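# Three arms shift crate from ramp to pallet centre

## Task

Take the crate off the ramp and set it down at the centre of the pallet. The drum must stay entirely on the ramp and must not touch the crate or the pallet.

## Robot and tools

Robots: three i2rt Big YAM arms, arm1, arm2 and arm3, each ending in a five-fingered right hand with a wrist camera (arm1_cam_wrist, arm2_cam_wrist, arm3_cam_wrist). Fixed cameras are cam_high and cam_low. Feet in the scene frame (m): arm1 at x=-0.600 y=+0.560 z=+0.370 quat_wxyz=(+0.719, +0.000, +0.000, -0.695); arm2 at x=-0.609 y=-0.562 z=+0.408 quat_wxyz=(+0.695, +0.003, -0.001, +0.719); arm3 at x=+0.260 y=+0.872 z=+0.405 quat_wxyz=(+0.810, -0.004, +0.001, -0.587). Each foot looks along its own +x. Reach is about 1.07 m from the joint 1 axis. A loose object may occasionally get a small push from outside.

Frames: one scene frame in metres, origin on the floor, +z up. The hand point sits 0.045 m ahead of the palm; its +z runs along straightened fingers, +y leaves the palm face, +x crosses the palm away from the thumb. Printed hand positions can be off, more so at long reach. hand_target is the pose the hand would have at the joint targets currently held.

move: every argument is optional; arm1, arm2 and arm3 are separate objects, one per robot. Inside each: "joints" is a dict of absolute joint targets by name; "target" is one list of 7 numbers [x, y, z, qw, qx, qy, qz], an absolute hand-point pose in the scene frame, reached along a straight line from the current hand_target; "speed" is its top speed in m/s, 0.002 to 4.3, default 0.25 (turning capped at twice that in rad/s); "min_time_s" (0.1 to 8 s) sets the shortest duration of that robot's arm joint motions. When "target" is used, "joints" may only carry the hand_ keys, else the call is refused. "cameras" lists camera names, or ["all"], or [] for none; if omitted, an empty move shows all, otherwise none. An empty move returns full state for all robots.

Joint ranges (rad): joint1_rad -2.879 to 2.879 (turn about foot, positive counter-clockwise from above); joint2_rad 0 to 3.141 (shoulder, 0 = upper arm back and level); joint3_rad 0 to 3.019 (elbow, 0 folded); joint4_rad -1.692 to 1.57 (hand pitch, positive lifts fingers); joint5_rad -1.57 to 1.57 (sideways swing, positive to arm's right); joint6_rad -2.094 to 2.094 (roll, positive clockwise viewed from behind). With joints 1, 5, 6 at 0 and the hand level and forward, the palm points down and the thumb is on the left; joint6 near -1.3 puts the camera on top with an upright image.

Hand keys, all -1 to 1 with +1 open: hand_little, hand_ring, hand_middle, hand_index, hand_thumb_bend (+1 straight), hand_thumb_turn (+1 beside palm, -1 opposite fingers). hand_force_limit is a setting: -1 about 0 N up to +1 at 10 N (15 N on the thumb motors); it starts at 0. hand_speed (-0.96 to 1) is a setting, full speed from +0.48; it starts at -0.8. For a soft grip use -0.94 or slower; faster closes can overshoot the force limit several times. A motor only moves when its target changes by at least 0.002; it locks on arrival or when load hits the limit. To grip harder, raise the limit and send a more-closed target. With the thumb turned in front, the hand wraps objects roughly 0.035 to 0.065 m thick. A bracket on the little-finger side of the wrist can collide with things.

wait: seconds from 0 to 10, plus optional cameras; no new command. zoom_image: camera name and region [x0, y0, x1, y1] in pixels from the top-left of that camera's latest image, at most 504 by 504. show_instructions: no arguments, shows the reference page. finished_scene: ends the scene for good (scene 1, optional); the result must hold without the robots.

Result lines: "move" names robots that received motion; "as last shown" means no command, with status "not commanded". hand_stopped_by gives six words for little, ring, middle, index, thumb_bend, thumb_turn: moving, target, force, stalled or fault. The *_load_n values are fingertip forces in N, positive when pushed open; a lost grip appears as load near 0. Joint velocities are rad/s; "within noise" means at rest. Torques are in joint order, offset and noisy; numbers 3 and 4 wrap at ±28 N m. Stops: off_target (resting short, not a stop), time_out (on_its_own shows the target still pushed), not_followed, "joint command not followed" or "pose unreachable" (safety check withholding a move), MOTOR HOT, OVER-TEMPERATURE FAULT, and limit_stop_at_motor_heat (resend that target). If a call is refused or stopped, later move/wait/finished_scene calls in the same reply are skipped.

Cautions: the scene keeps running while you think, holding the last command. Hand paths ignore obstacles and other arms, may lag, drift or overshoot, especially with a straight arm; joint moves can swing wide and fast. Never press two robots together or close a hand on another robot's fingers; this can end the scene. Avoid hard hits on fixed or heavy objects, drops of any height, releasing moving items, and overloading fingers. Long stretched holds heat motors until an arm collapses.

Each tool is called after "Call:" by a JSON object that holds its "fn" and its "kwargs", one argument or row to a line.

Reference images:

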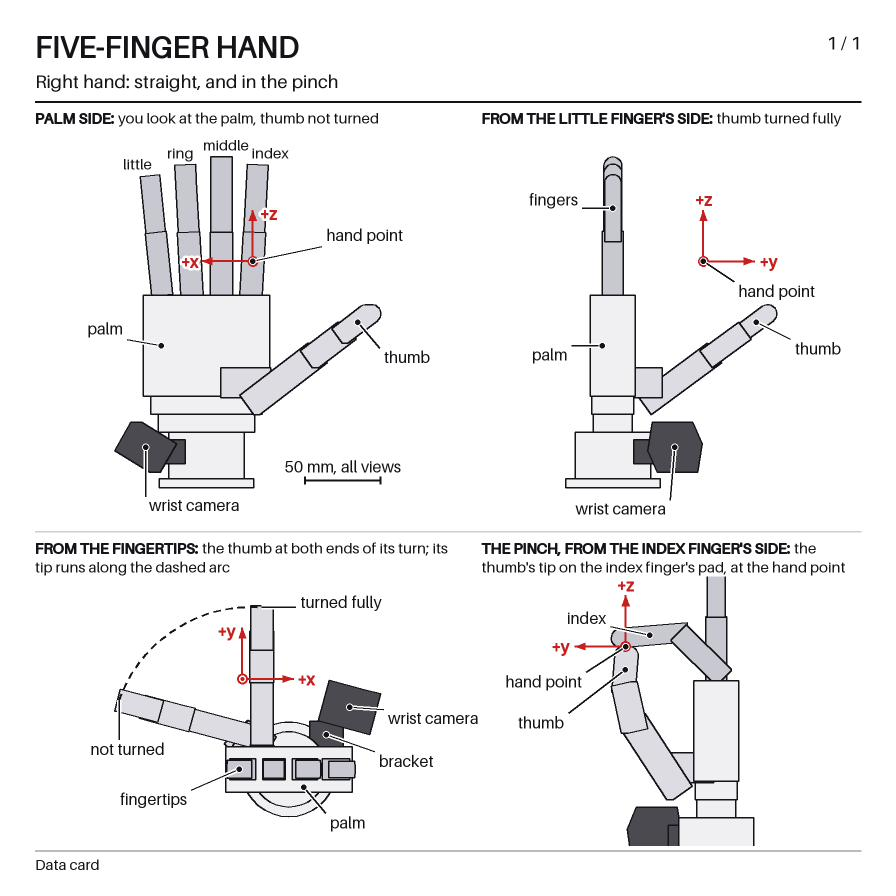

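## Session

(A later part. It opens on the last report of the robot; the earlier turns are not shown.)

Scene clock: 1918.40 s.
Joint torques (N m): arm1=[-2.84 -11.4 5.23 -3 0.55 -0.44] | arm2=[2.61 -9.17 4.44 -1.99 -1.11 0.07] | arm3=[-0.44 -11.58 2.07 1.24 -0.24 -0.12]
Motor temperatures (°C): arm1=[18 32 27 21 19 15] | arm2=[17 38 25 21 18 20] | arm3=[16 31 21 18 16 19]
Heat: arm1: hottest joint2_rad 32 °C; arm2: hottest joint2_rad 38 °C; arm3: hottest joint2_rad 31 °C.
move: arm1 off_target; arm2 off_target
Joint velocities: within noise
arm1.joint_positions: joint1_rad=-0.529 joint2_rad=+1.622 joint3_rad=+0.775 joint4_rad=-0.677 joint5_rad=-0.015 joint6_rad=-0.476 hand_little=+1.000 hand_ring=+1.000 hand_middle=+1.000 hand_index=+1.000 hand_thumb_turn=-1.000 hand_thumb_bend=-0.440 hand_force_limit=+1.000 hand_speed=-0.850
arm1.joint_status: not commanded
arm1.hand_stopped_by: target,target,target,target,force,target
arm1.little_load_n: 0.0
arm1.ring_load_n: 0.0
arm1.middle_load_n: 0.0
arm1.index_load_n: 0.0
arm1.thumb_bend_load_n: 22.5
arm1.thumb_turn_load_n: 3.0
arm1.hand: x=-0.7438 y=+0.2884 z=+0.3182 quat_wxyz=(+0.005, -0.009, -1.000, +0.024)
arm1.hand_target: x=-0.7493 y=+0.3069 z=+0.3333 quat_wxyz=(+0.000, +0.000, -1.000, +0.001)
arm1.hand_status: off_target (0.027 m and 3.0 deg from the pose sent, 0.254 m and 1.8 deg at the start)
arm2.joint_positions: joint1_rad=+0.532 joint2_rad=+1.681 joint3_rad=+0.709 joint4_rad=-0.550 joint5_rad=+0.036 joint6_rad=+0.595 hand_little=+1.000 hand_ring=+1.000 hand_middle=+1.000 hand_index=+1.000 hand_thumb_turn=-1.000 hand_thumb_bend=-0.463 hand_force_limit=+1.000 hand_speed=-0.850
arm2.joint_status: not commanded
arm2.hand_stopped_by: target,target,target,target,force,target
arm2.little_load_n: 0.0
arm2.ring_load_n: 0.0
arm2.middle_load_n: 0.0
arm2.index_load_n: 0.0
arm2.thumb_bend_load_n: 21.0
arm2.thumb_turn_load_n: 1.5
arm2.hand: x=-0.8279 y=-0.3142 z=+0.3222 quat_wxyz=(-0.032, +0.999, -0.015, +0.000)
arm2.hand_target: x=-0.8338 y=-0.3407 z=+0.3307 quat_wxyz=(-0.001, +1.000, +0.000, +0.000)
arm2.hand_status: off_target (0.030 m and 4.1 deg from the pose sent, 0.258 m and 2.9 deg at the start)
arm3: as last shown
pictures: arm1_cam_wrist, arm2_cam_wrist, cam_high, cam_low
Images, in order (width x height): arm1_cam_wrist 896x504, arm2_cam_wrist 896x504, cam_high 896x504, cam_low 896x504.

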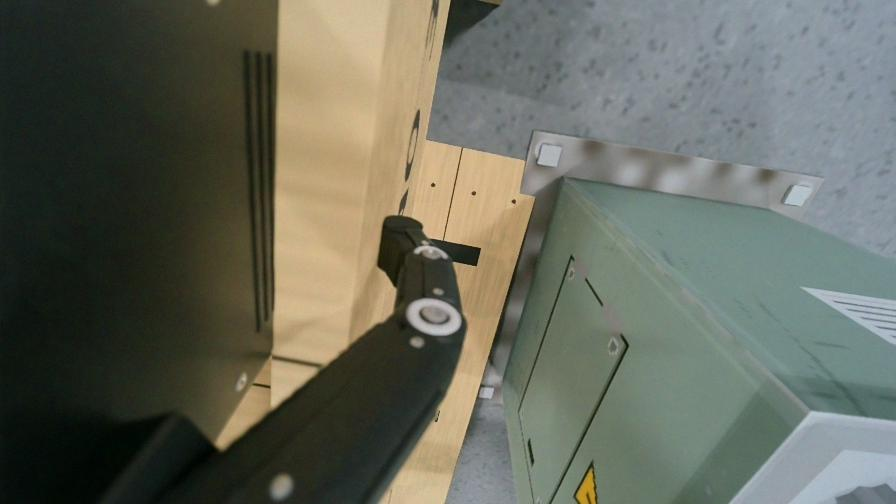

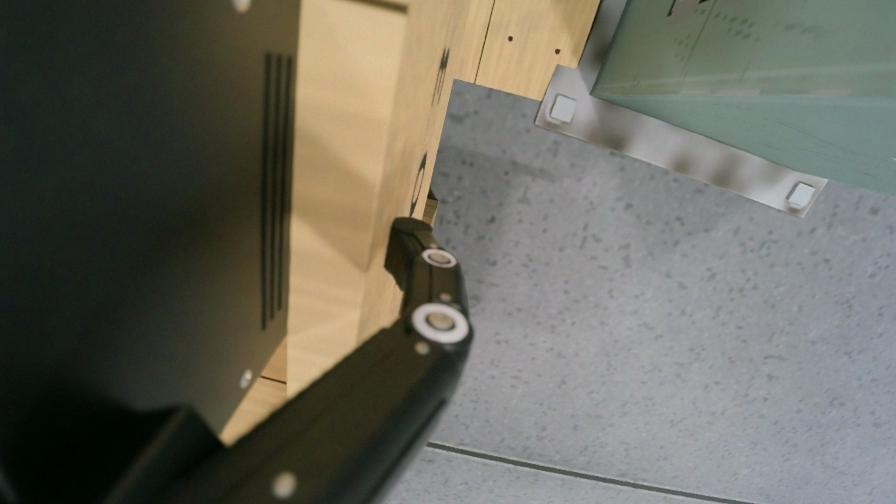

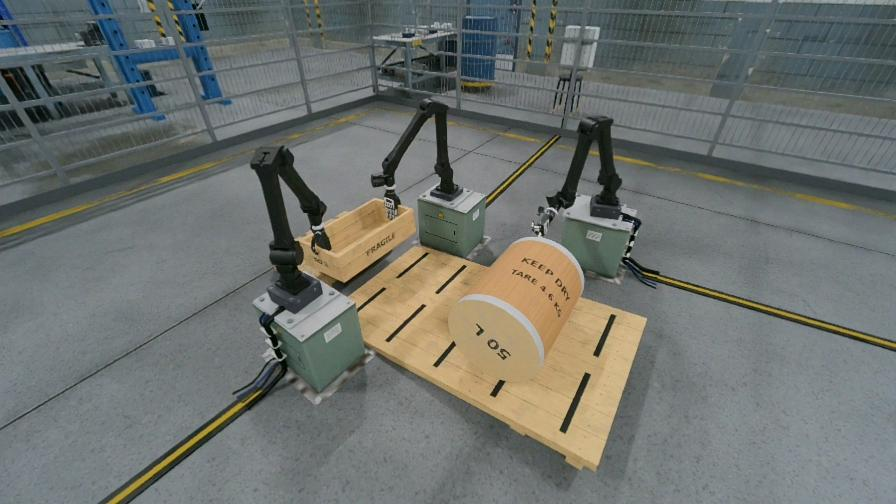

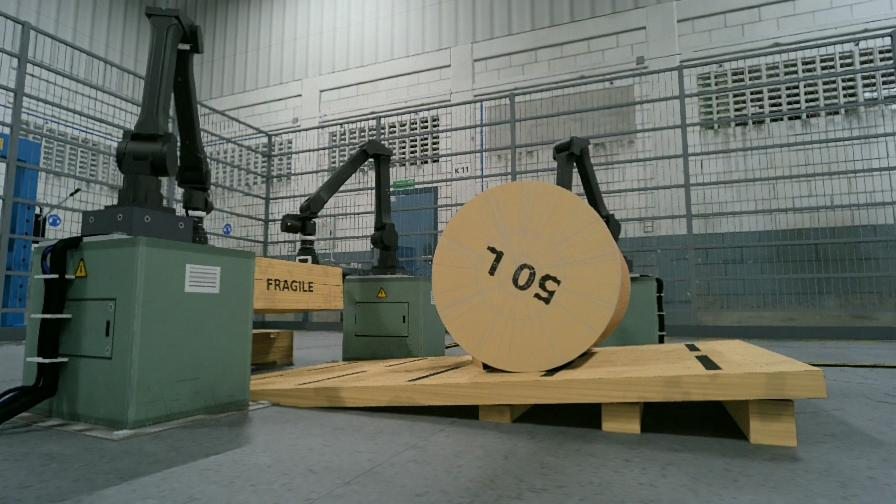

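Call:
{"fn": "move", "kwargs": {
  "arm1": {"target": [-0.98, 0.304, 0.335, 0, 0, 1, 0], "speed": 0.1},
  "arm2": {"target": [-1.065, -0.336, 0.332, 0, 1, 0, 0], "speed": 0.1},
  "cameras": ["arm1_cam_wrist", "arm2_cam_wrist", "cam_low", "cam_high"]
}}

Call:
{"fn": "zoom_image", "kwargs": {
  "camera": "cam_high",
  "region": [230, 150, 430, 310]
}}

Scene clock: 1930.47 s.
Joint torques (N m): arm1=[-4.19 -18.08 8.32 -2.7 0.99 -0.53] | arm2=[3.78 -16.62 8.88 -1.61 -1.29 0.24] | arm3=[-0.5 -11.58 2.09 1.24 -0.24 -0.12]
Motor temperatures (°C): arm1=[18 32 28 22 18 16] | arm2=[17 36 26 21 19 20] | arm3=[16 31 21 18 16 19]
Heat: arm1: hottest joint2_rad 32 °C; arm2: hottest joint2_rad 36 °C; arm3: hottest joint2_rad 31 °C.
move: arm1 off_target; arm2 off_target
Joint velocities: within noise
arm1.joint_positions: joint1_rad=-0.899 joint2_rad=+1.969 joint3_rad=+1.219 joint4_rad=-0.841 joint5_rad=-0.025 joint6_rad=-0.855 hand_little=+1.000 hand_ring=+1.000 hand_middle=+1.000 hand_index=+1.000 hand_thumb_turn=-1.000 hand_thumb_bend=-0.440 hand_force_limit=+1.000 hand_speed=-0.850
arm1.joint_status: not commanded
arm1.hand_stopped_by: target,target,target,target,force,target
arm1.little_load_n: 0.0
arm1.ring_load_n: 0.0
arm1.middle_load_n: 0.0
arm1.index_load_n: 0.0
arm1.thumb_bend_load_n: 18.0
arm1.thumb_turn_load_n: 2.5
arm1.hand: x=-0.9499 y=+0.2887 z=+0.2955 quat_wxyz=(-0.016, -0.005, -1.000, +0.002)
arm1.hand_target: x=-0.9780 y=+0.3042 z=+0.3329 quat_wxyz=(+0.001, -0.001, -1.000, +0.000)
arm1.hand_status: off_target (0.052 m and 1.9 deg from the pose sent, 0.237 m and 3.0 deg at the start)
arm2.joint_positions: joint1_rad=+0.887 joint2_rad=+2.025 joint3_rad=+1.178 joint4_rad=-0.765 joint5_rad=+0.036 joint6_rad=+0.949 hand_little=+1.000 hand_ring=+1.000 hand_middle=+1.000 hand_index=+1.000 hand_thumb_turn=-1.000 hand_thumb_bend=-0.463 hand_force_limit=+1.000 hand_speed=-0.850
arm2.joint_status: not commanded
arm2.hand_stopped_by: target,target,target,target,force,target
arm2.little_load_n: 0.0
arm2.ring_load_n: 0.0
arm2.middle_load_n: 0.0
arm2.index_load_n: 0.0
arm2.thumb_bend_load_n: 16.5
arm2.thumb_turn_load_n: 1.0
arm2.hand: x=-1.0277 y=-0.3183 z=+0.2951 quat_wxyz=(-0.005, +1.000, -0.013, +0.026)
arm2.hand_target: x=-1.0628 y=-0.3366 z=+0.3310 quat_wxyz=(+0.000, +1.000, +0.001, -0.001)
arm2.hand_status: off_target (0.055 m and 3.4 deg from the pose sent, 0.238 m and 4.1 deg at the start)
arm3: as last shown
pictures: arm1_cam_wrist, arm2_cam_wrist, cam_high, cam_low
Images, in order (width x height): arm1_cam_wrist 896x504, arm2_cam_wrist 896x504, cam_high 896x504, cam_low 896x504.

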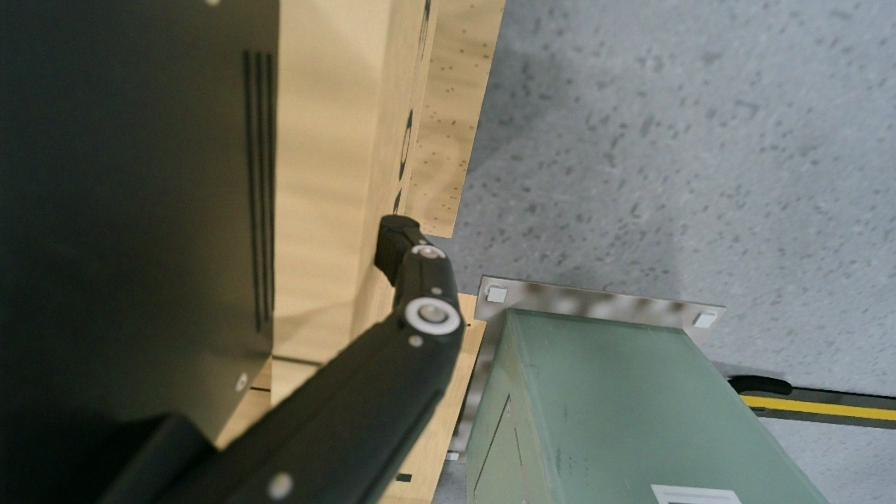

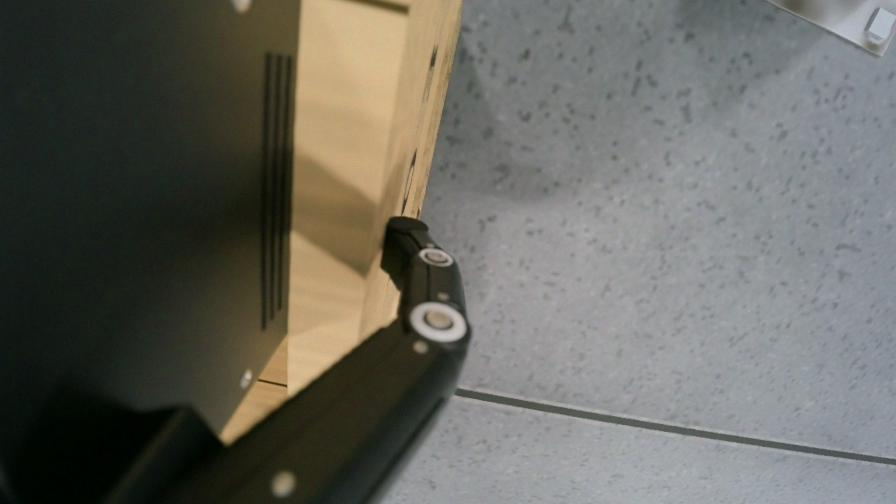

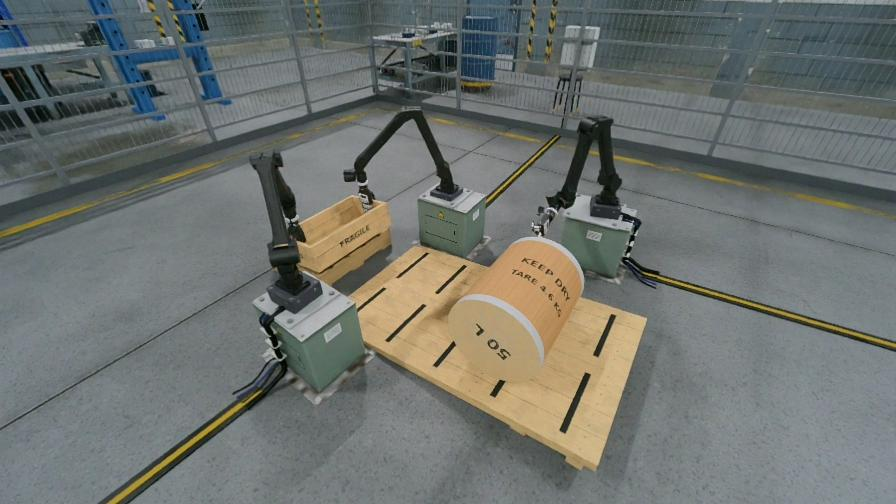

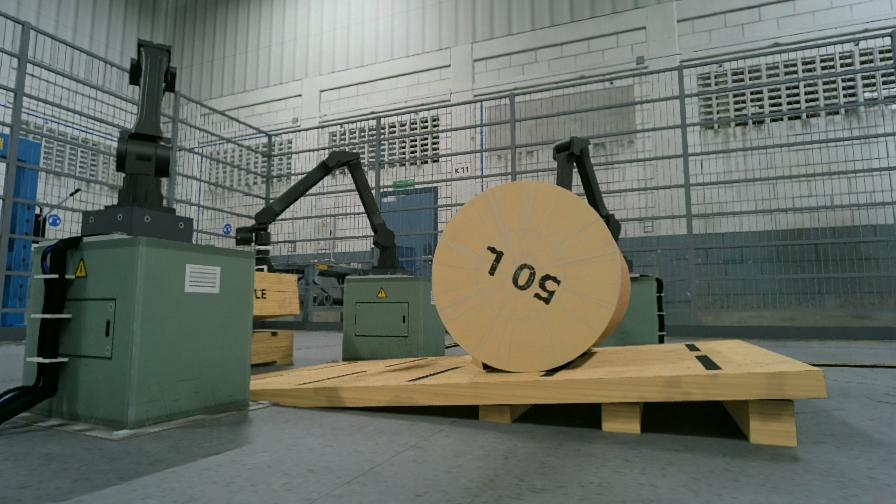

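Scaled by 2.520 from the camera's image (finer frame: 1280x720).

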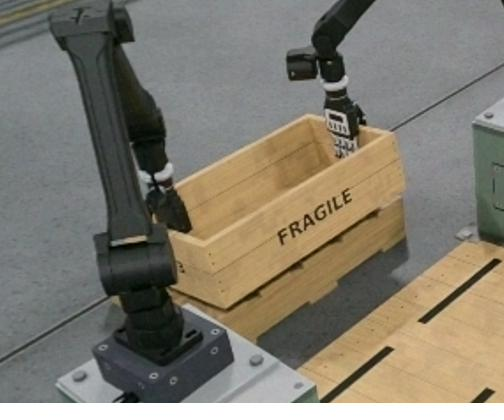

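Call:
{"fn": "zoom_image", "kwargs": {
  "camera": "cam_high",
  "region": [340, 190, 410, 260]
}}

Call:
{"fn": "zoom_image", "kwargs": {
  "camera": "cam_high",
  "region": [260, 220, 360, 300]
}}

Scaled by 7.200 from the camera's image (finer frame: 1280x720).

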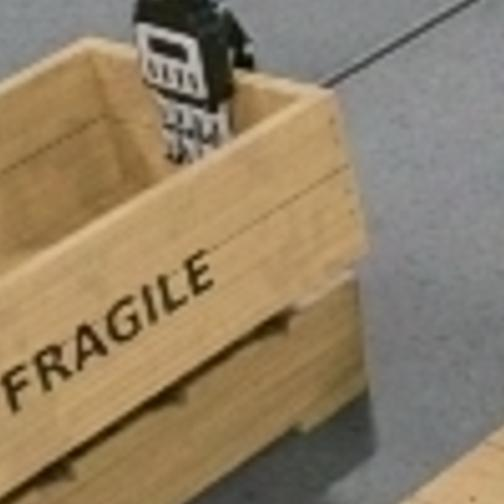

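Scaled by 5.040 from the camera's image (finer frame: 1280x720).

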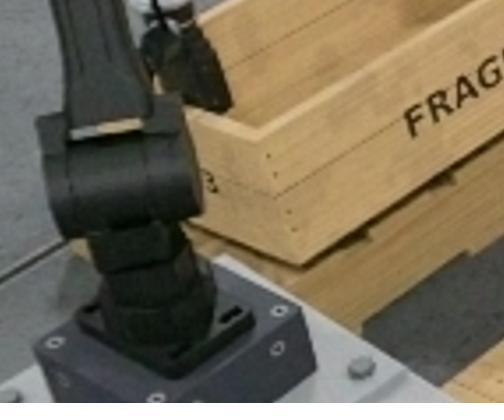

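Call:
{"fn": "move", "kwargs": {
  "arm1": {"target": [-1.09, 0.322, 0.335, 0, 0, 1, 0], "speed": 0.08},
  "arm2": {"target": [-1.175, -0.318, 0.332, 0, 1, 0, 0], "speed": 0.08},
  "cameras": ["arm1_cam_wrist", "arm2_cam_wrist", "cam_low", "cam_high"]
}}

Call:
{"fn": "zoom_image", "kwargs": {
  "camera": "cam_high",
  "region": [230, 170, 410, 310]
}}

Scene clock: 1982.73 s.
Joint torques (N m): arm1=[-4.78 -21.36 10.25 -2.58 0.97 -0.52] | arm2=[4.01 -20.31 11.51 -1.4 -1.1 0.3] | arm3=[-0.5 -11.52 2.09 1.24 -0.24 -0.12]
Motor temperatures (°C): arm1=[18 35 34 22 19 16] | arm2=[17 34 33 21 24 20] | arm3=[16 30 21 18 16 19]
Heat: arm1: hottest joint2_rad 35 °C; arm2: hottest joint2_rad 34 °C; arm3: hottest joint2_rad 30 °C.
move: arm1 off_target; arm2 off_target
Joint velocities: within noise
arm1.joint_positions: joint1_rad=-1.031 joint2_rad=+2.152 joint3_rad=+1.489 joint4_rad=-0.966 joint5_rad=-0.021 joint6_rad=-0.995 hand_little=+1.000 hand_ring=+1.000 hand_middle=+1.000 hand_index=+1.000 hand_thumb_turn=-1.000 hand_thumb_bend=-0.440 hand_force_limit=+1.000 hand_speed=-0.850
arm1.joint_status: not commanded
arm1.hand_stopped_by: target,target,target,target,force,target
arm1.little_load_n: 0.0
arm1.ring_load_n: 0.0
arm1.middle_load_n: 0.0
arm1.index_load_n: 0.0
arm1.thumb_bend_load_n: 16.0
arm1.thumb_turn_load_n: 2.0
arm1.hand: x=-1.0475 y=+0.3065 z=+0.2797 quat_wxyz=(-0.030, -0.001, -1.000, -0.007)
arm1.hand_target: x=-1.0866 y=+0.3231 z=+0.3332 quat_wxyz=(+0.002, -0.001, -1.000, -0.001)
arm1.hand_status: off_target (0.071 m and 3.5 deg from the pose sent, 0.149 m and 1.9 deg at the start)
arm2.joint_positions: joint1_rad=+0.960 joint2_rad=+2.238 joint3_rad=+1.526 joint4_rad=-0.939 joint5_rad=+0.028 joint6_rad=+1.019 hand_little=+1.000 hand_ring=+1.000 hand_middle=+1.000 hand_index=+1.000 hand_thumb_turn=-1.000 hand_thumb_bend=-0.463 hand_force_limit=+1.000 hand_speed=-0.850
arm2.joint_status: not commanded
arm2.hand_stopped_by: target,target,target,target,force,target
arm2.little_load_n: 0.0
arm2.ring_load_n: 0.0
arm2.middle_load_n: 0.0
arm2.index_load_n: 0.0
arm2.thumb_bend_load_n: 15.0
arm2.thumb_turn_load_n: 1.0
arm2.hand: x=-1.1221 y=-0.3015 z=+0.2788 quat_wxyz=(+0.007, +0.999, -0.012, +0.040)
arm2.hand_target: x=-1.1710 y=-0.3201 z=+0.3318 quat_wxyz=(+0.001, +1.000, +0.001, -0.001)
arm2.hand_status: off_target (0.077 m and 4.8 deg from the pose sent, 0.152 m and 3.4 deg at the start)
arm3: as last shown
pictures: arm1_cam_wrist, arm2_cam_wrist, cam_high, cam_low
Images, in order (width x height): arm1_cam_wrist 896x504, arm2_cam_wrist 896x504, cam_high 896x504, cam_low 896x504.

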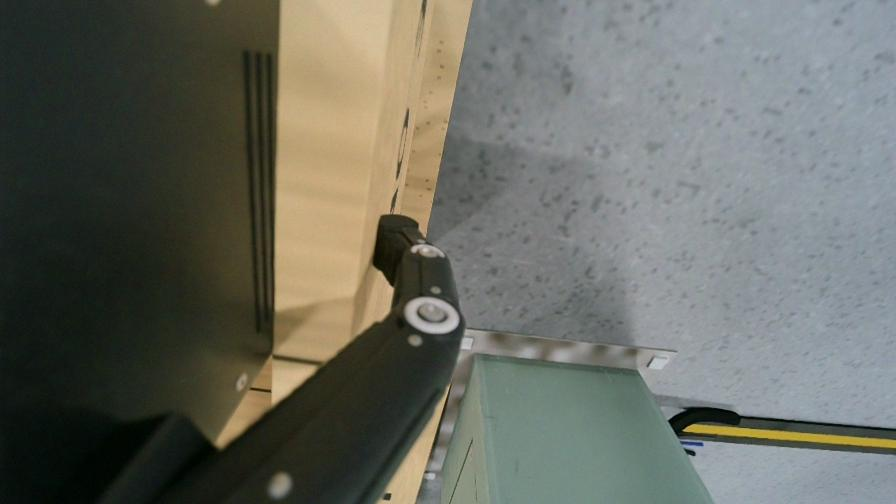

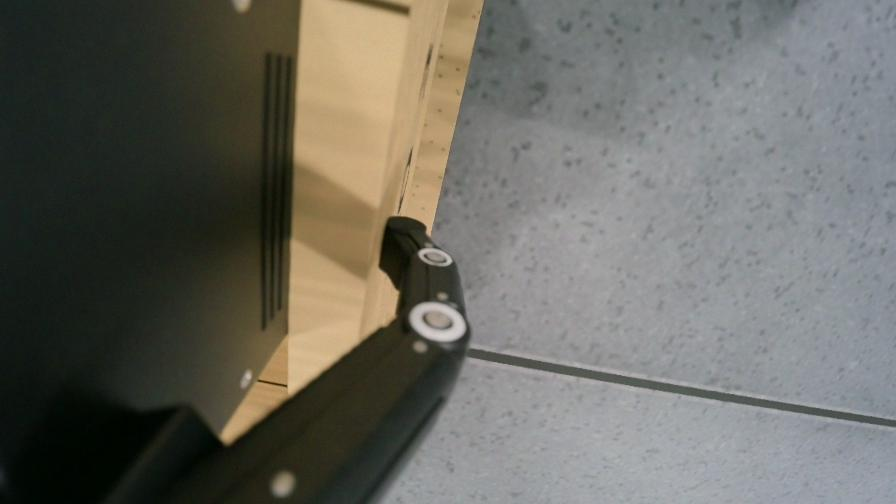

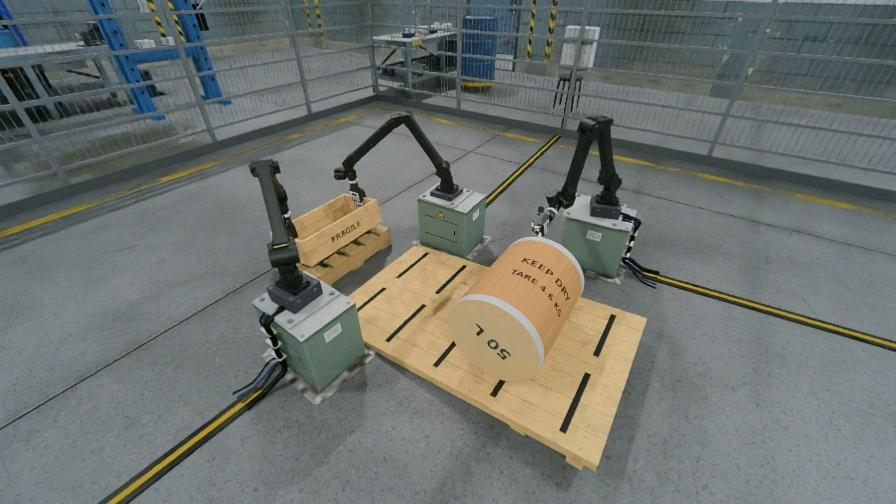

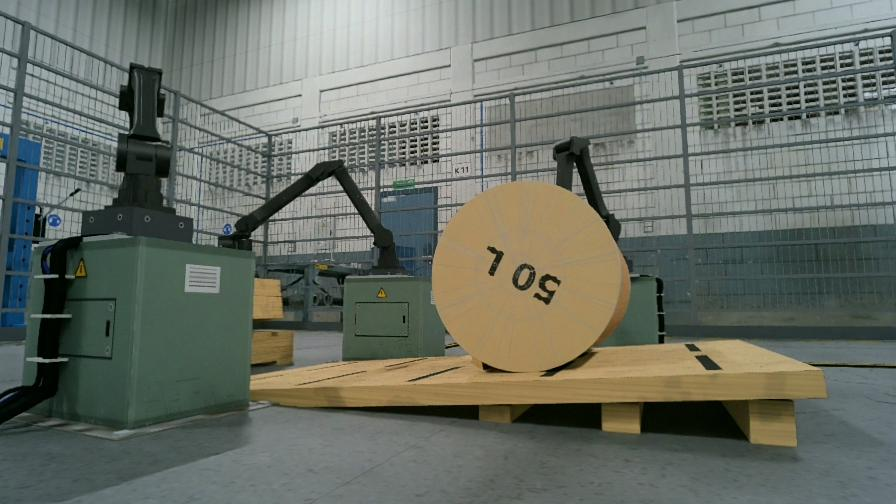

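Scaled by 2.800 from the camera's image (finer frame: 1280x720).

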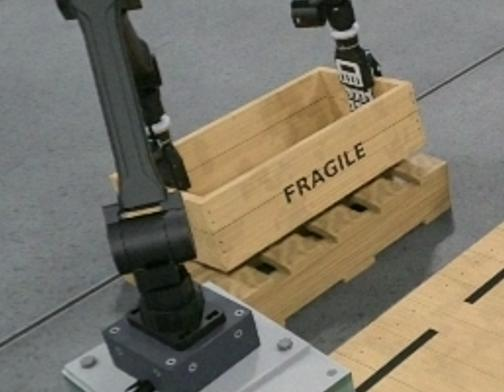

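Call:
{"fn": "zoom_image", "kwargs": {
  "camera": "cam_high",
  "region": [300, 200, 400, 290]
}}

Call:
{"fn": "zoom_image", "kwargs": {
  "camera": "cam_high",
  "region": [262, 180, 352, 300]
}}

Scaled by 5.040 from the camera's image (finer frame: 1280x720).

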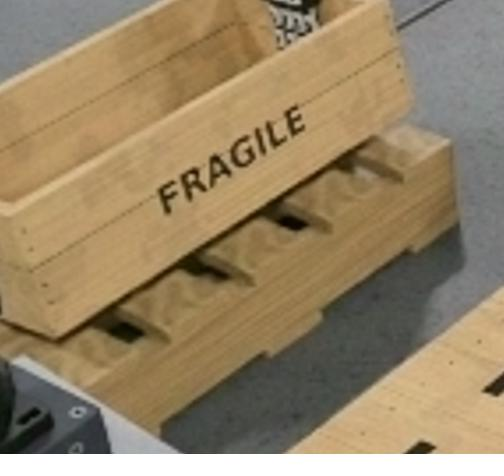

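Scaled by 4.200 from the camera's image (finer frame: 1280x720).

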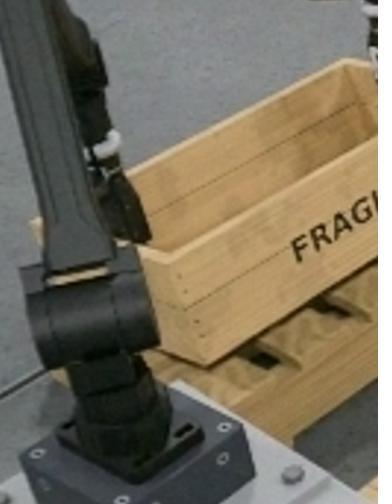

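Call:
{"fn": "zoom_image", "kwargs": {
  "camera": "cam_low",
  "region": [230, 260, 330, 380]
}}

Scaled by 4.200 from the camera's image (finer frame: 1280x720).

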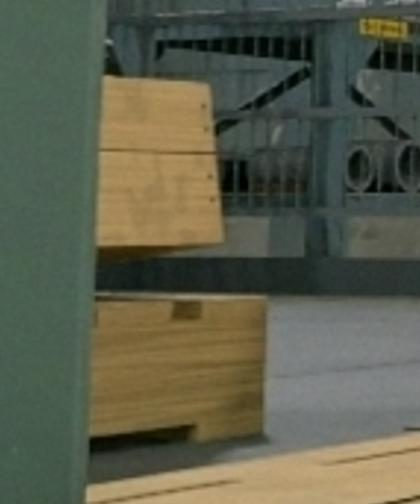

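Call:
{"fn": "move", "kwargs": {
  "arm1": {"target": [-1.107, 0.322, 0.325, -0.035, 0, 0.9994, 0], "speed": 0.06},
  "arm2": {"target": [-1.193, -0.318, 0.322, 0, 0.9993, 0, -0.038], "speed": 0.06},
  "cameras": ["arm1_cam_wrist", "arm2_cam_wrist", "cam_low", "cam_high"]
}}

Call:
{"fn": "zoom_image", "kwargs": {
  "camera": "cam_high",
  "region": [300, 200, 400, 290]
}}

Call:
{"fn": "zoom_image", "kwargs": {
  "camera": "cam_low",
  "region": [230, 260, 330, 380]
}}

Scene clock: 2112.03 s.
Joint torques (N m): arm1=[-4.95 -21.66 9.46 -1.06 1.12 -0.53] | arm2=[4.19 -20.19 10.55 0.03 -1.41 0.33] | arm3=[-0.5 -11.63 2.07 1.24 -0.24 -0.12]
Motor temperatures (°C): arm1=[18 36 45 22 19 16] | arm2=[18 50 43 21 24 20] | arm3=[16 30 21 18 16 19]
Heat: arm1: hottest joint3_rad 45 °C; arm2: hottest joint2_rad 50 °C; arm3: hottest joint2_rad 30 °C.
move: arm1 off_target; arm2 off_target
Joint velocities: within noise
arm1.joint_positions: joint1_rad=-1.031 joint2_rad=+2.160 joint3_rad=+1.489 joint4_rad=-0.931 joint5_rad=+0.011 joint6_rad=-0.995 hand_little=+1.000 hand_ring=+1.000 hand_middle=+1.000 hand_index=+1.000 hand_thumb_turn=-1.000 hand_thumb_bend=-0.440 hand_force_limit=+1.000 hand_speed=-0.850
arm1.joint_status: not commanded
arm1.hand_stopped_by: target,target,target,target,force,target
arm1.little_load_n: 0.0
arm1.ring_load_n: 0.0
arm1.middle_load_n: 0.0
arm1.index_load_n: 0.0
arm1.thumb_bend_load_n: 15.0
arm1.thumb_turn_load_n: 2.0
arm1.hand: x=-1.0572 y=+0.3077 z=+0.2746 quat_wxyz=(-0.010, +0.000, -1.000, -0.014)
arm1.hand_target: x=-1.1033 y=+0.3235 z=+0.3247 quat_wxyz=(+0.036, -0.001, -0.999, -0.002)
arm1.hand_status: off_target (0.072 m and 5.4 deg from the pose sent, 0.076 m and 7.5 deg at the start)
arm2.joint_positions: joint1_rad=+0.960 joint2_rad=+2.247 joint3_rad=+1.526 joint4_rad=-0.891 joint5_rad=-0.003 joint6_rad=+1.020 hand_little=+1.000 hand_ring=+1.000 hand_middle=+1.000 hand_index=+1.000 hand_thumb_turn=-1.000 hand_thumb_bend=-0.463 hand_force_limit=+1.000 hand_speed=-0.850
arm2.joint_status: not commanded
arm2.hand_stopped_by: target,target,target,target,force,target
arm2.little_load_n: 0.0
arm2.ring_load_n: 0.0
arm2.middle_load_n: 0.0
arm2.index_load_n: 0.0
arm2.thumb_bend_load_n: 14.5
arm2.thumb_turn_load_n: 0.5
arm2.hand: x=-1.1345 y=-0.3005 z=+0.2748 quat_wxyz=(+0.009, +1.000, -0.013, +0.015)
arm2.hand_target: x=-1.1887 y=-0.3204 z=+0.3232 quat_wxyz=(+0.002, +0.999, +0.001, -0.039)
arm2.hand_status: off_target (0.077 m and 6.3 deg from the pose sent, 0.085 m and 9.0 deg at the start)
arm3.joint_positions: joint1_rad=-0.885 joint2_rad=+2.012 joint3_rad=+0.570 joint4_rad=+1.035 joint5_rad=-0.545 joint6_rad=-1.778 hand_little=-1.000 hand_ring=-1.000 hand_middle=+1.000 hand_index=+1.000 hand_thumb_turn=-1.000 hand_thumb_bend=-0.979 hand_force_limit=+0.200 hand_speed=+0.200
arm3.joint_status: not commanded
arm3.hand_stopped_by: target,target,target,target,force,target
arm3.little_load_n: 0.0
arm3.ring_load_n: 0.0
arm3.middle_load_n: 0.0
arm3.index_load_n: 0.0
arm3.thumb_bend_load_n: 13.0
arm3.thumb_turn_load_n: 1.0
arm3.hand: x=+0.0065 y=+0.3943 z=+0.3500 quat_wxyz=(+0.405, +0.580, -0.575, +0.412)
arm3.hand_target: x=+0.0002 y=+0.3999 z=+0.3500 quat_wxyz=(+0.406, +0.579, -0.579, +0.406)
arm3.hand_status: not commanded
pictures: arm1_cam_wrist, arm2_cam_wrist, cam_high, cam_low
Images, in order (width x height): arm1_cam_wrist 896x504, arm2_cam_wrist 896x504, cam_high 896x504, cam_low 896x504.

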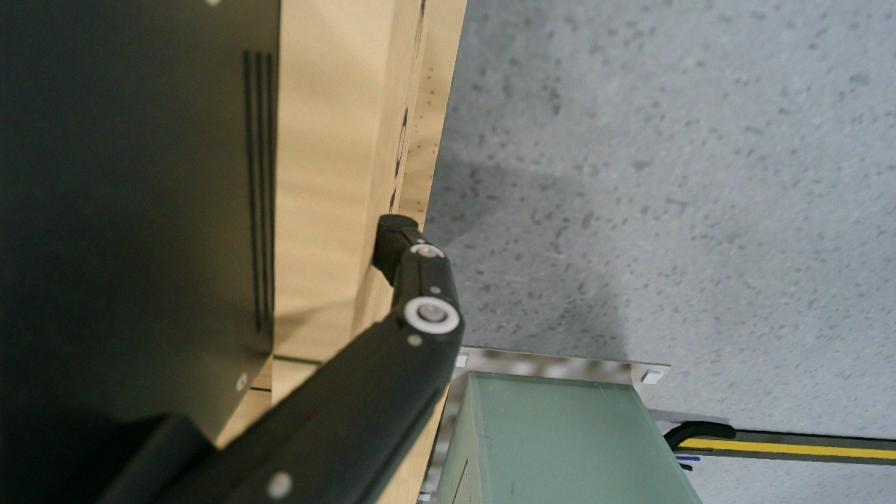

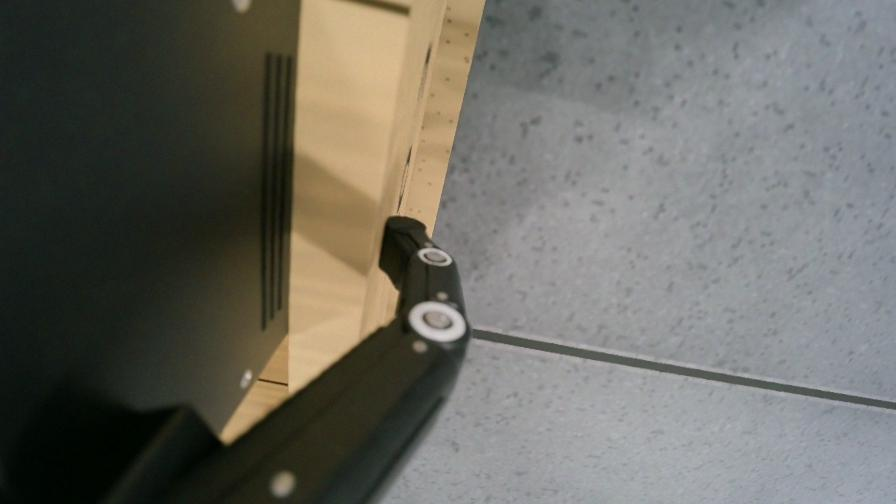

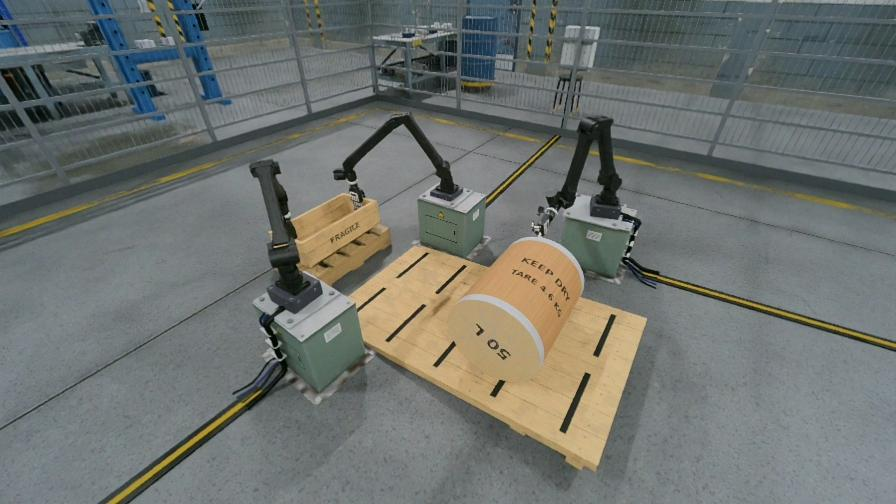

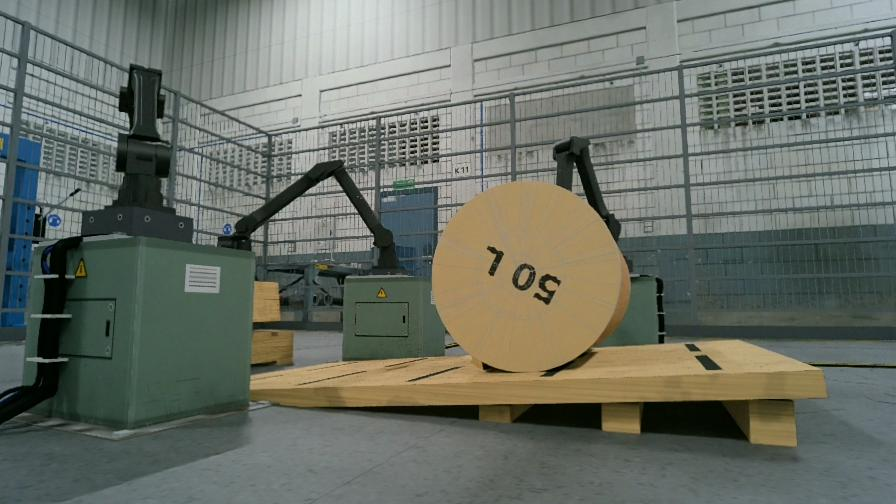

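Scaled by 5.040 from the camera's image (finer frame: 1280x720).

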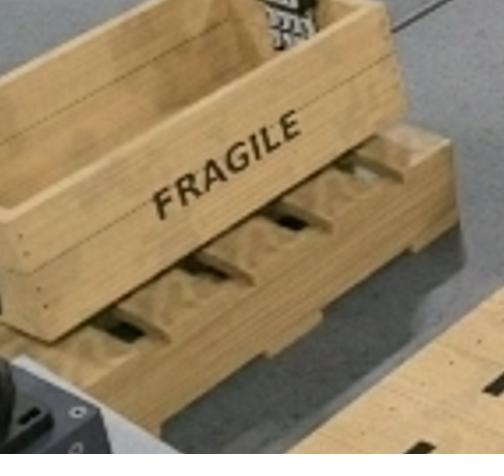

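Scaled by 4.200 from the camera's image (finer frame: 1280x720).

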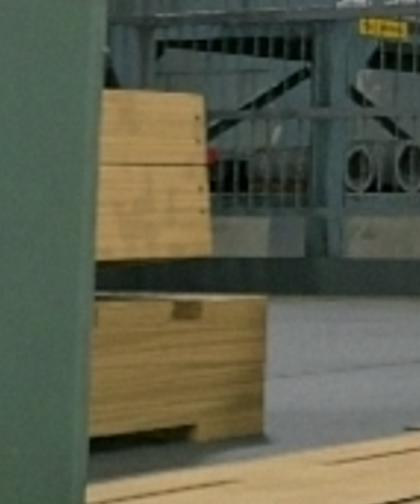

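Call:
{"fn": "move", "kwargs": {
  "arm1": {"target": [-1.107, 0.322, 0.295, -0.046, 0, 0.9989, 0], "speed": 0.05},
  "arm2": {"target": [-1.193, -0.318, 0.292, 0, 0.9987, 0, -0.051], "speed": 0.05},
  "cameras": ["cam_low", "cam_high"]
}}

Call:
{"fn": "zoom_image", "kwargs": {
  "camera": "cam_high",
  "region": [300, 200, 400, 290]
}}

Call:
{"fn": "zoom_image", "kwargs": {
  "camera": "cam_low",
  "region": [230, 260, 330, 380]
}}

Scene clock: 2125.33 s.
Joint torques (N m): arm1=[-4.01 -21.54 7.15 -0.49 0.89 -0.46] | arm2=[3.9 -18.9 8.68 0.72 -0.95 0.32] | arm3=[-0.56 -11.58 2.07 1.22 -0.24 -0.12]
Motor temperatures (°C): arm1=[18 39 44 22 20 17] | arm2=[18 50 42 21 26 20] | arm3=[16 30 20 18 16 19]
Heat: arm1: hottest joint3_rad 44 °C; arm2: hottest joint2_rad 50 °C; arm3: hottest joint2_rad 30 °C.
move: arm1 off_target; arm2 off_target
Joint velocities: within noise
arm1.joint_positions: joint1_rad=-1.038 joint2_rad=+2.192 joint3_rad=+1.489 joint4_rad=-0.865 joint5_rad=+0.028 joint6_rad=-0.999 hand_little=+1.000 hand_ring=+1.000 hand_middle=+1.000 hand_index=+1.000 hand_thumb_turn=-1.000 hand_thumb_bend=-0.440 hand_force_limit=+1.000 hand_speed=-0.850
arm1.joint_status: not commanded
arm1.hand_stopped_by: target,target,target,target,force,target
arm1.little_load_n: 0.0
arm1.ring_load_n: 0.0
arm1.middle_load_n: 0.0
arm1.index_load_n: 0.0
arm1.thumb_bend_load_n: 14.5
arm1.thumb_turn_load_n: 1.0
arm1.hand: x=-1.0693 y=+0.3079 z=+0.2549 quat_wxyz=(+0.009, -0.002, -1.000, -0.011)
arm1.hand_target: x=-1.1049 y=+0.3228 z=+0.2945 quat_wxyz=(+0.047, -0.001, -0.999, -0.002)
arm1.hand_status: off_target (0.057 m and 4.4 deg from the pose sent, 0.056 m and 6.6 deg at the start)
arm2.joint_positions: joint1_rad=+0.960 joint2_rad=+2.268 joint3_rad=+1.526 joint4_rad=-0.821 joint5_rad=-0.028 joint6_rad=+1.021 hand_little=+1.000 hand_ring=+1.000 hand_middle=+1.000 hand_index=+1.000 hand_thumb_turn=-1.000 hand_thumb_bend=-0.463 hand_force_limit=+1.000 hand_speed=-0.850
arm2.joint_status: not commanded
arm2.hand_stopped_by: target,target,target,target,force,target
arm2.little_load_n: 0.0
arm2.ring_load_n: 0.0
arm2.middle_load_n: 0.0
arm2.index_load_n: 0.0
arm2.thumb_bend_load_n: 15.0
arm2.thumb_turn_load_n: 1.0
arm2.hand: x=-1.1479 y=-0.2978 z=+0.2636 quat_wxyz=(+0.007, +1.000, -0.013, -0.012)
arm2.hand_target: x=-1.1904 y=-0.3194 z=+0.2929 quat_wxyz=(+0.002, +0.999, +0.001, -0.051)
arm2.hand_status: off_target (0.057 m and 4.8 deg from the pose sent, 0.063 m and 7.8 deg at the start)
arm3: as last shown
arm3.ring_load_n: 0.5
pictures: cam_high, cam_low
Images, in order (width x height): cam_high 896x504, cam_low 896x504.

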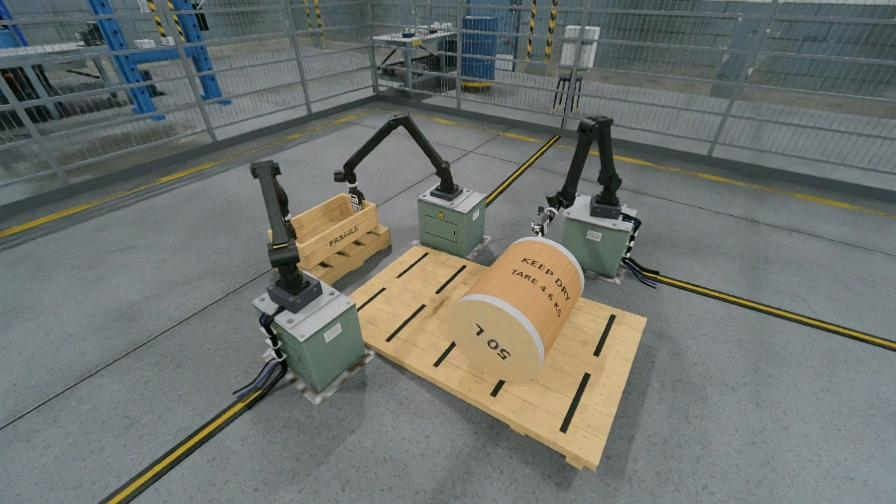

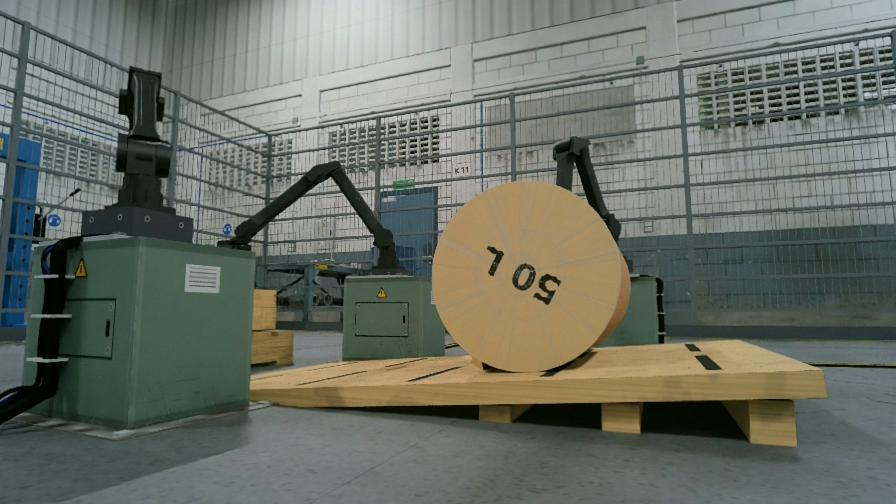

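Scaled by 5.040 from the camera's image (finer frame: 1280x720).

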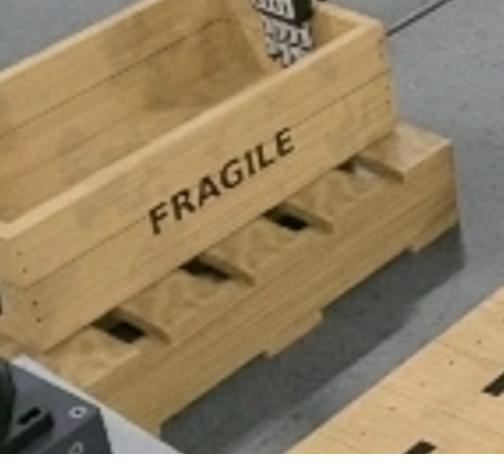

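Scaled by 4.200 from the camera's image (finer frame: 1280x720).

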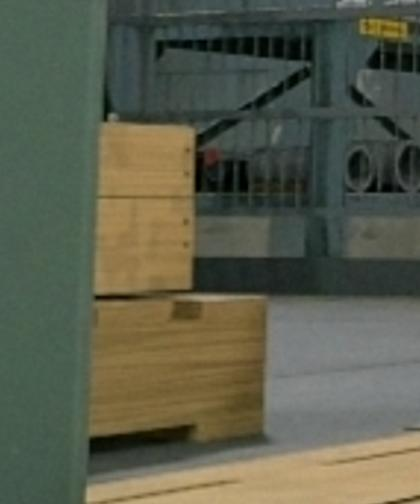

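Call:
{"fn": "move", "kwargs": {
  "arm1": {"target": [-1.086, 0.320, 0.292, -0.041, 0, 0.9992, 0], "speed": 0.05},
  "arm2": {"target": [-1.172, -0.318, 0.284, 0, 0.999, 0, -0.0455], "speed": 0.05},
  "cameras": ["cam_low", "cam_high"]
}}

Call:
{"fn": "zoom_image", "kwargs": {
  "camera": "cam_high",
  "region": [300, 200, 400, 290]
}}

Call:
{"fn": "zoom_image", "kwargs": {
  "camera": "cam_low",
  "region": [230, 260, 330, 380]
}}

Scene clock: 2139.13 s.
Joint torques (N m): arm1=[-3.08 -22.42 4.97 -0.76 0.86 -0.33] | arm2=[2.9 -19.43 6.09 0.83 -0.84 0.15] | arm3=[-0.44 -11.58 2.07 1.24 -0.24 -0.12]
Motor temperatures (°C): arm1=[18 42 41 21 20 16] | arm2=[18 46 41 21 25 20] | arm3=[16 30 20 18 16 19]
Heat: arm1: hottest joint2_rad 42 °C; arm2: hottest joint2_rad 46 °C; arm3: hottest joint2_rad 30 °C.
move: arm1 off_target; arm2 off_target
Joint velocities: within noise
arm1.joint_positions: joint1_rad=-1.038 joint2_rad=+2.187 joint3_rad=+1.463 joint4_rad=-0.832 joint5_rad=+0.023 joint6_rad=-0.995 hand_little=+1.000 hand_ring=+1.000 hand_middle=+1.000 hand_index=+1.000 hand_thumb_turn=-1.000 hand_thumb_bend=-0.440 hand_force_limit=+1.000 hand_speed=-0.850
arm1.joint_status: not commanded
arm1.hand_stopped_by: target,target,target,target,force,target
arm1.little_load_n: 0.0
arm1.ring_load_n: 0.0
arm1.middle_load_n: 0.0
arm1.index_load_n: 0.0
arm1.thumb_bend_load_n: 15.5
arm1.thumb_turn_load_n: 1.5
arm1.hand: x=-1.0655 y=+0.3088 z=+0.2492 quat_wxyz=(+0.013, -0.004, -1.000, -0.006)
arm1.hand_target: x=-1.0849 y=+0.3201 z=+0.2900 quat_wxyz=(+0.041, -0.001, -0.999, -0.001)
arm1.hand_status: off_target (0.049 m and 3.4 deg from the pose sent, 0.042 m and 3.9 deg at the start)
arm2.joint_positions: joint1_rad=+0.958 joint2_rad=+2.265 joint3_rad=+1.504 joint4_rad=-0.791 joint5_rad=-0.025 joint6_rad=+1.019 hand_little=+1.000 hand_ring=+1.000 hand_middle=+1.000 hand_index=+1.000 hand_thumb_turn=-1.000 hand_thumb_bend=-0.463 hand_force_limit=+1.000 hand_speed=-0.850
arm2.joint_status: not commanded
arm2.hand_stopped_by: target,target,target,target,force,target
arm2.little_load_n: 0.0
arm2.ring_load_n: 0.0
arm2.middle_load_n: 0.0
arm2.index_load_n: 0.0
arm2.thumb_bend_load_n: 15.5
arm2.thumb_turn_load_n: 1.0
arm2.hand: x=-1.1444 y=-0.2981 z=+0.2589 quat_wxyz=(+0.003, +1.000, -0.013, -0.016)
arm2.hand_target: x=-1.1707 y=-0.3183 z=+0.2837 quat_wxyz=(+0.001, +0.999, +0.000, -0.045)
arm2.hand_status: off_target (0.042 m and 3.7 deg from the pose sent, 0.037 m and 4.2 deg at the start)
arm3: as last shown
arm3.ring_load_n: 0.0
pictures: cam_high, cam_low
Images, in order (width x height): cam_high 896x504, cam_low 896x504.

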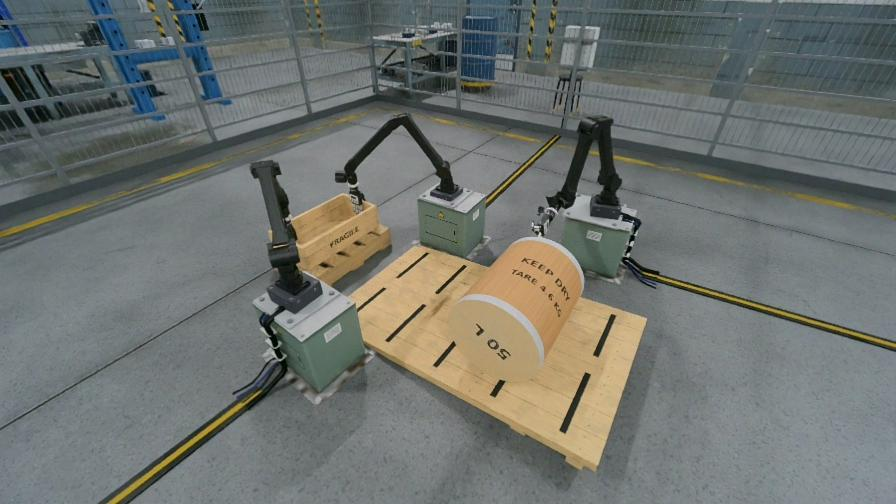

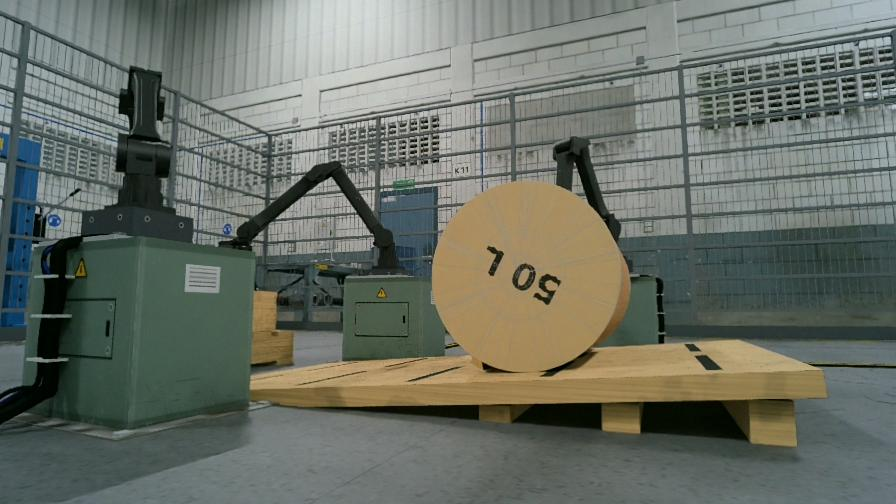

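Scaled by 5.040 from the camera's image (finer frame: 1280x720).

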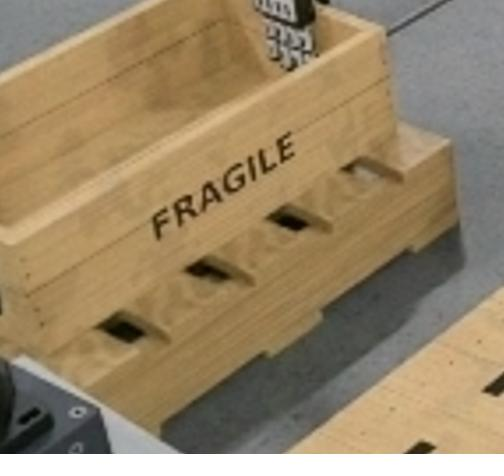

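Scaled by 4.200 from the camera's image (finer frame: 1280x720).

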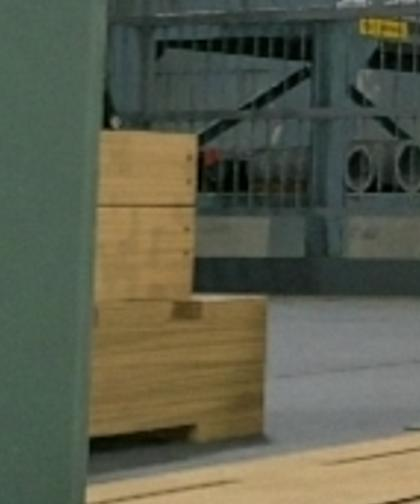

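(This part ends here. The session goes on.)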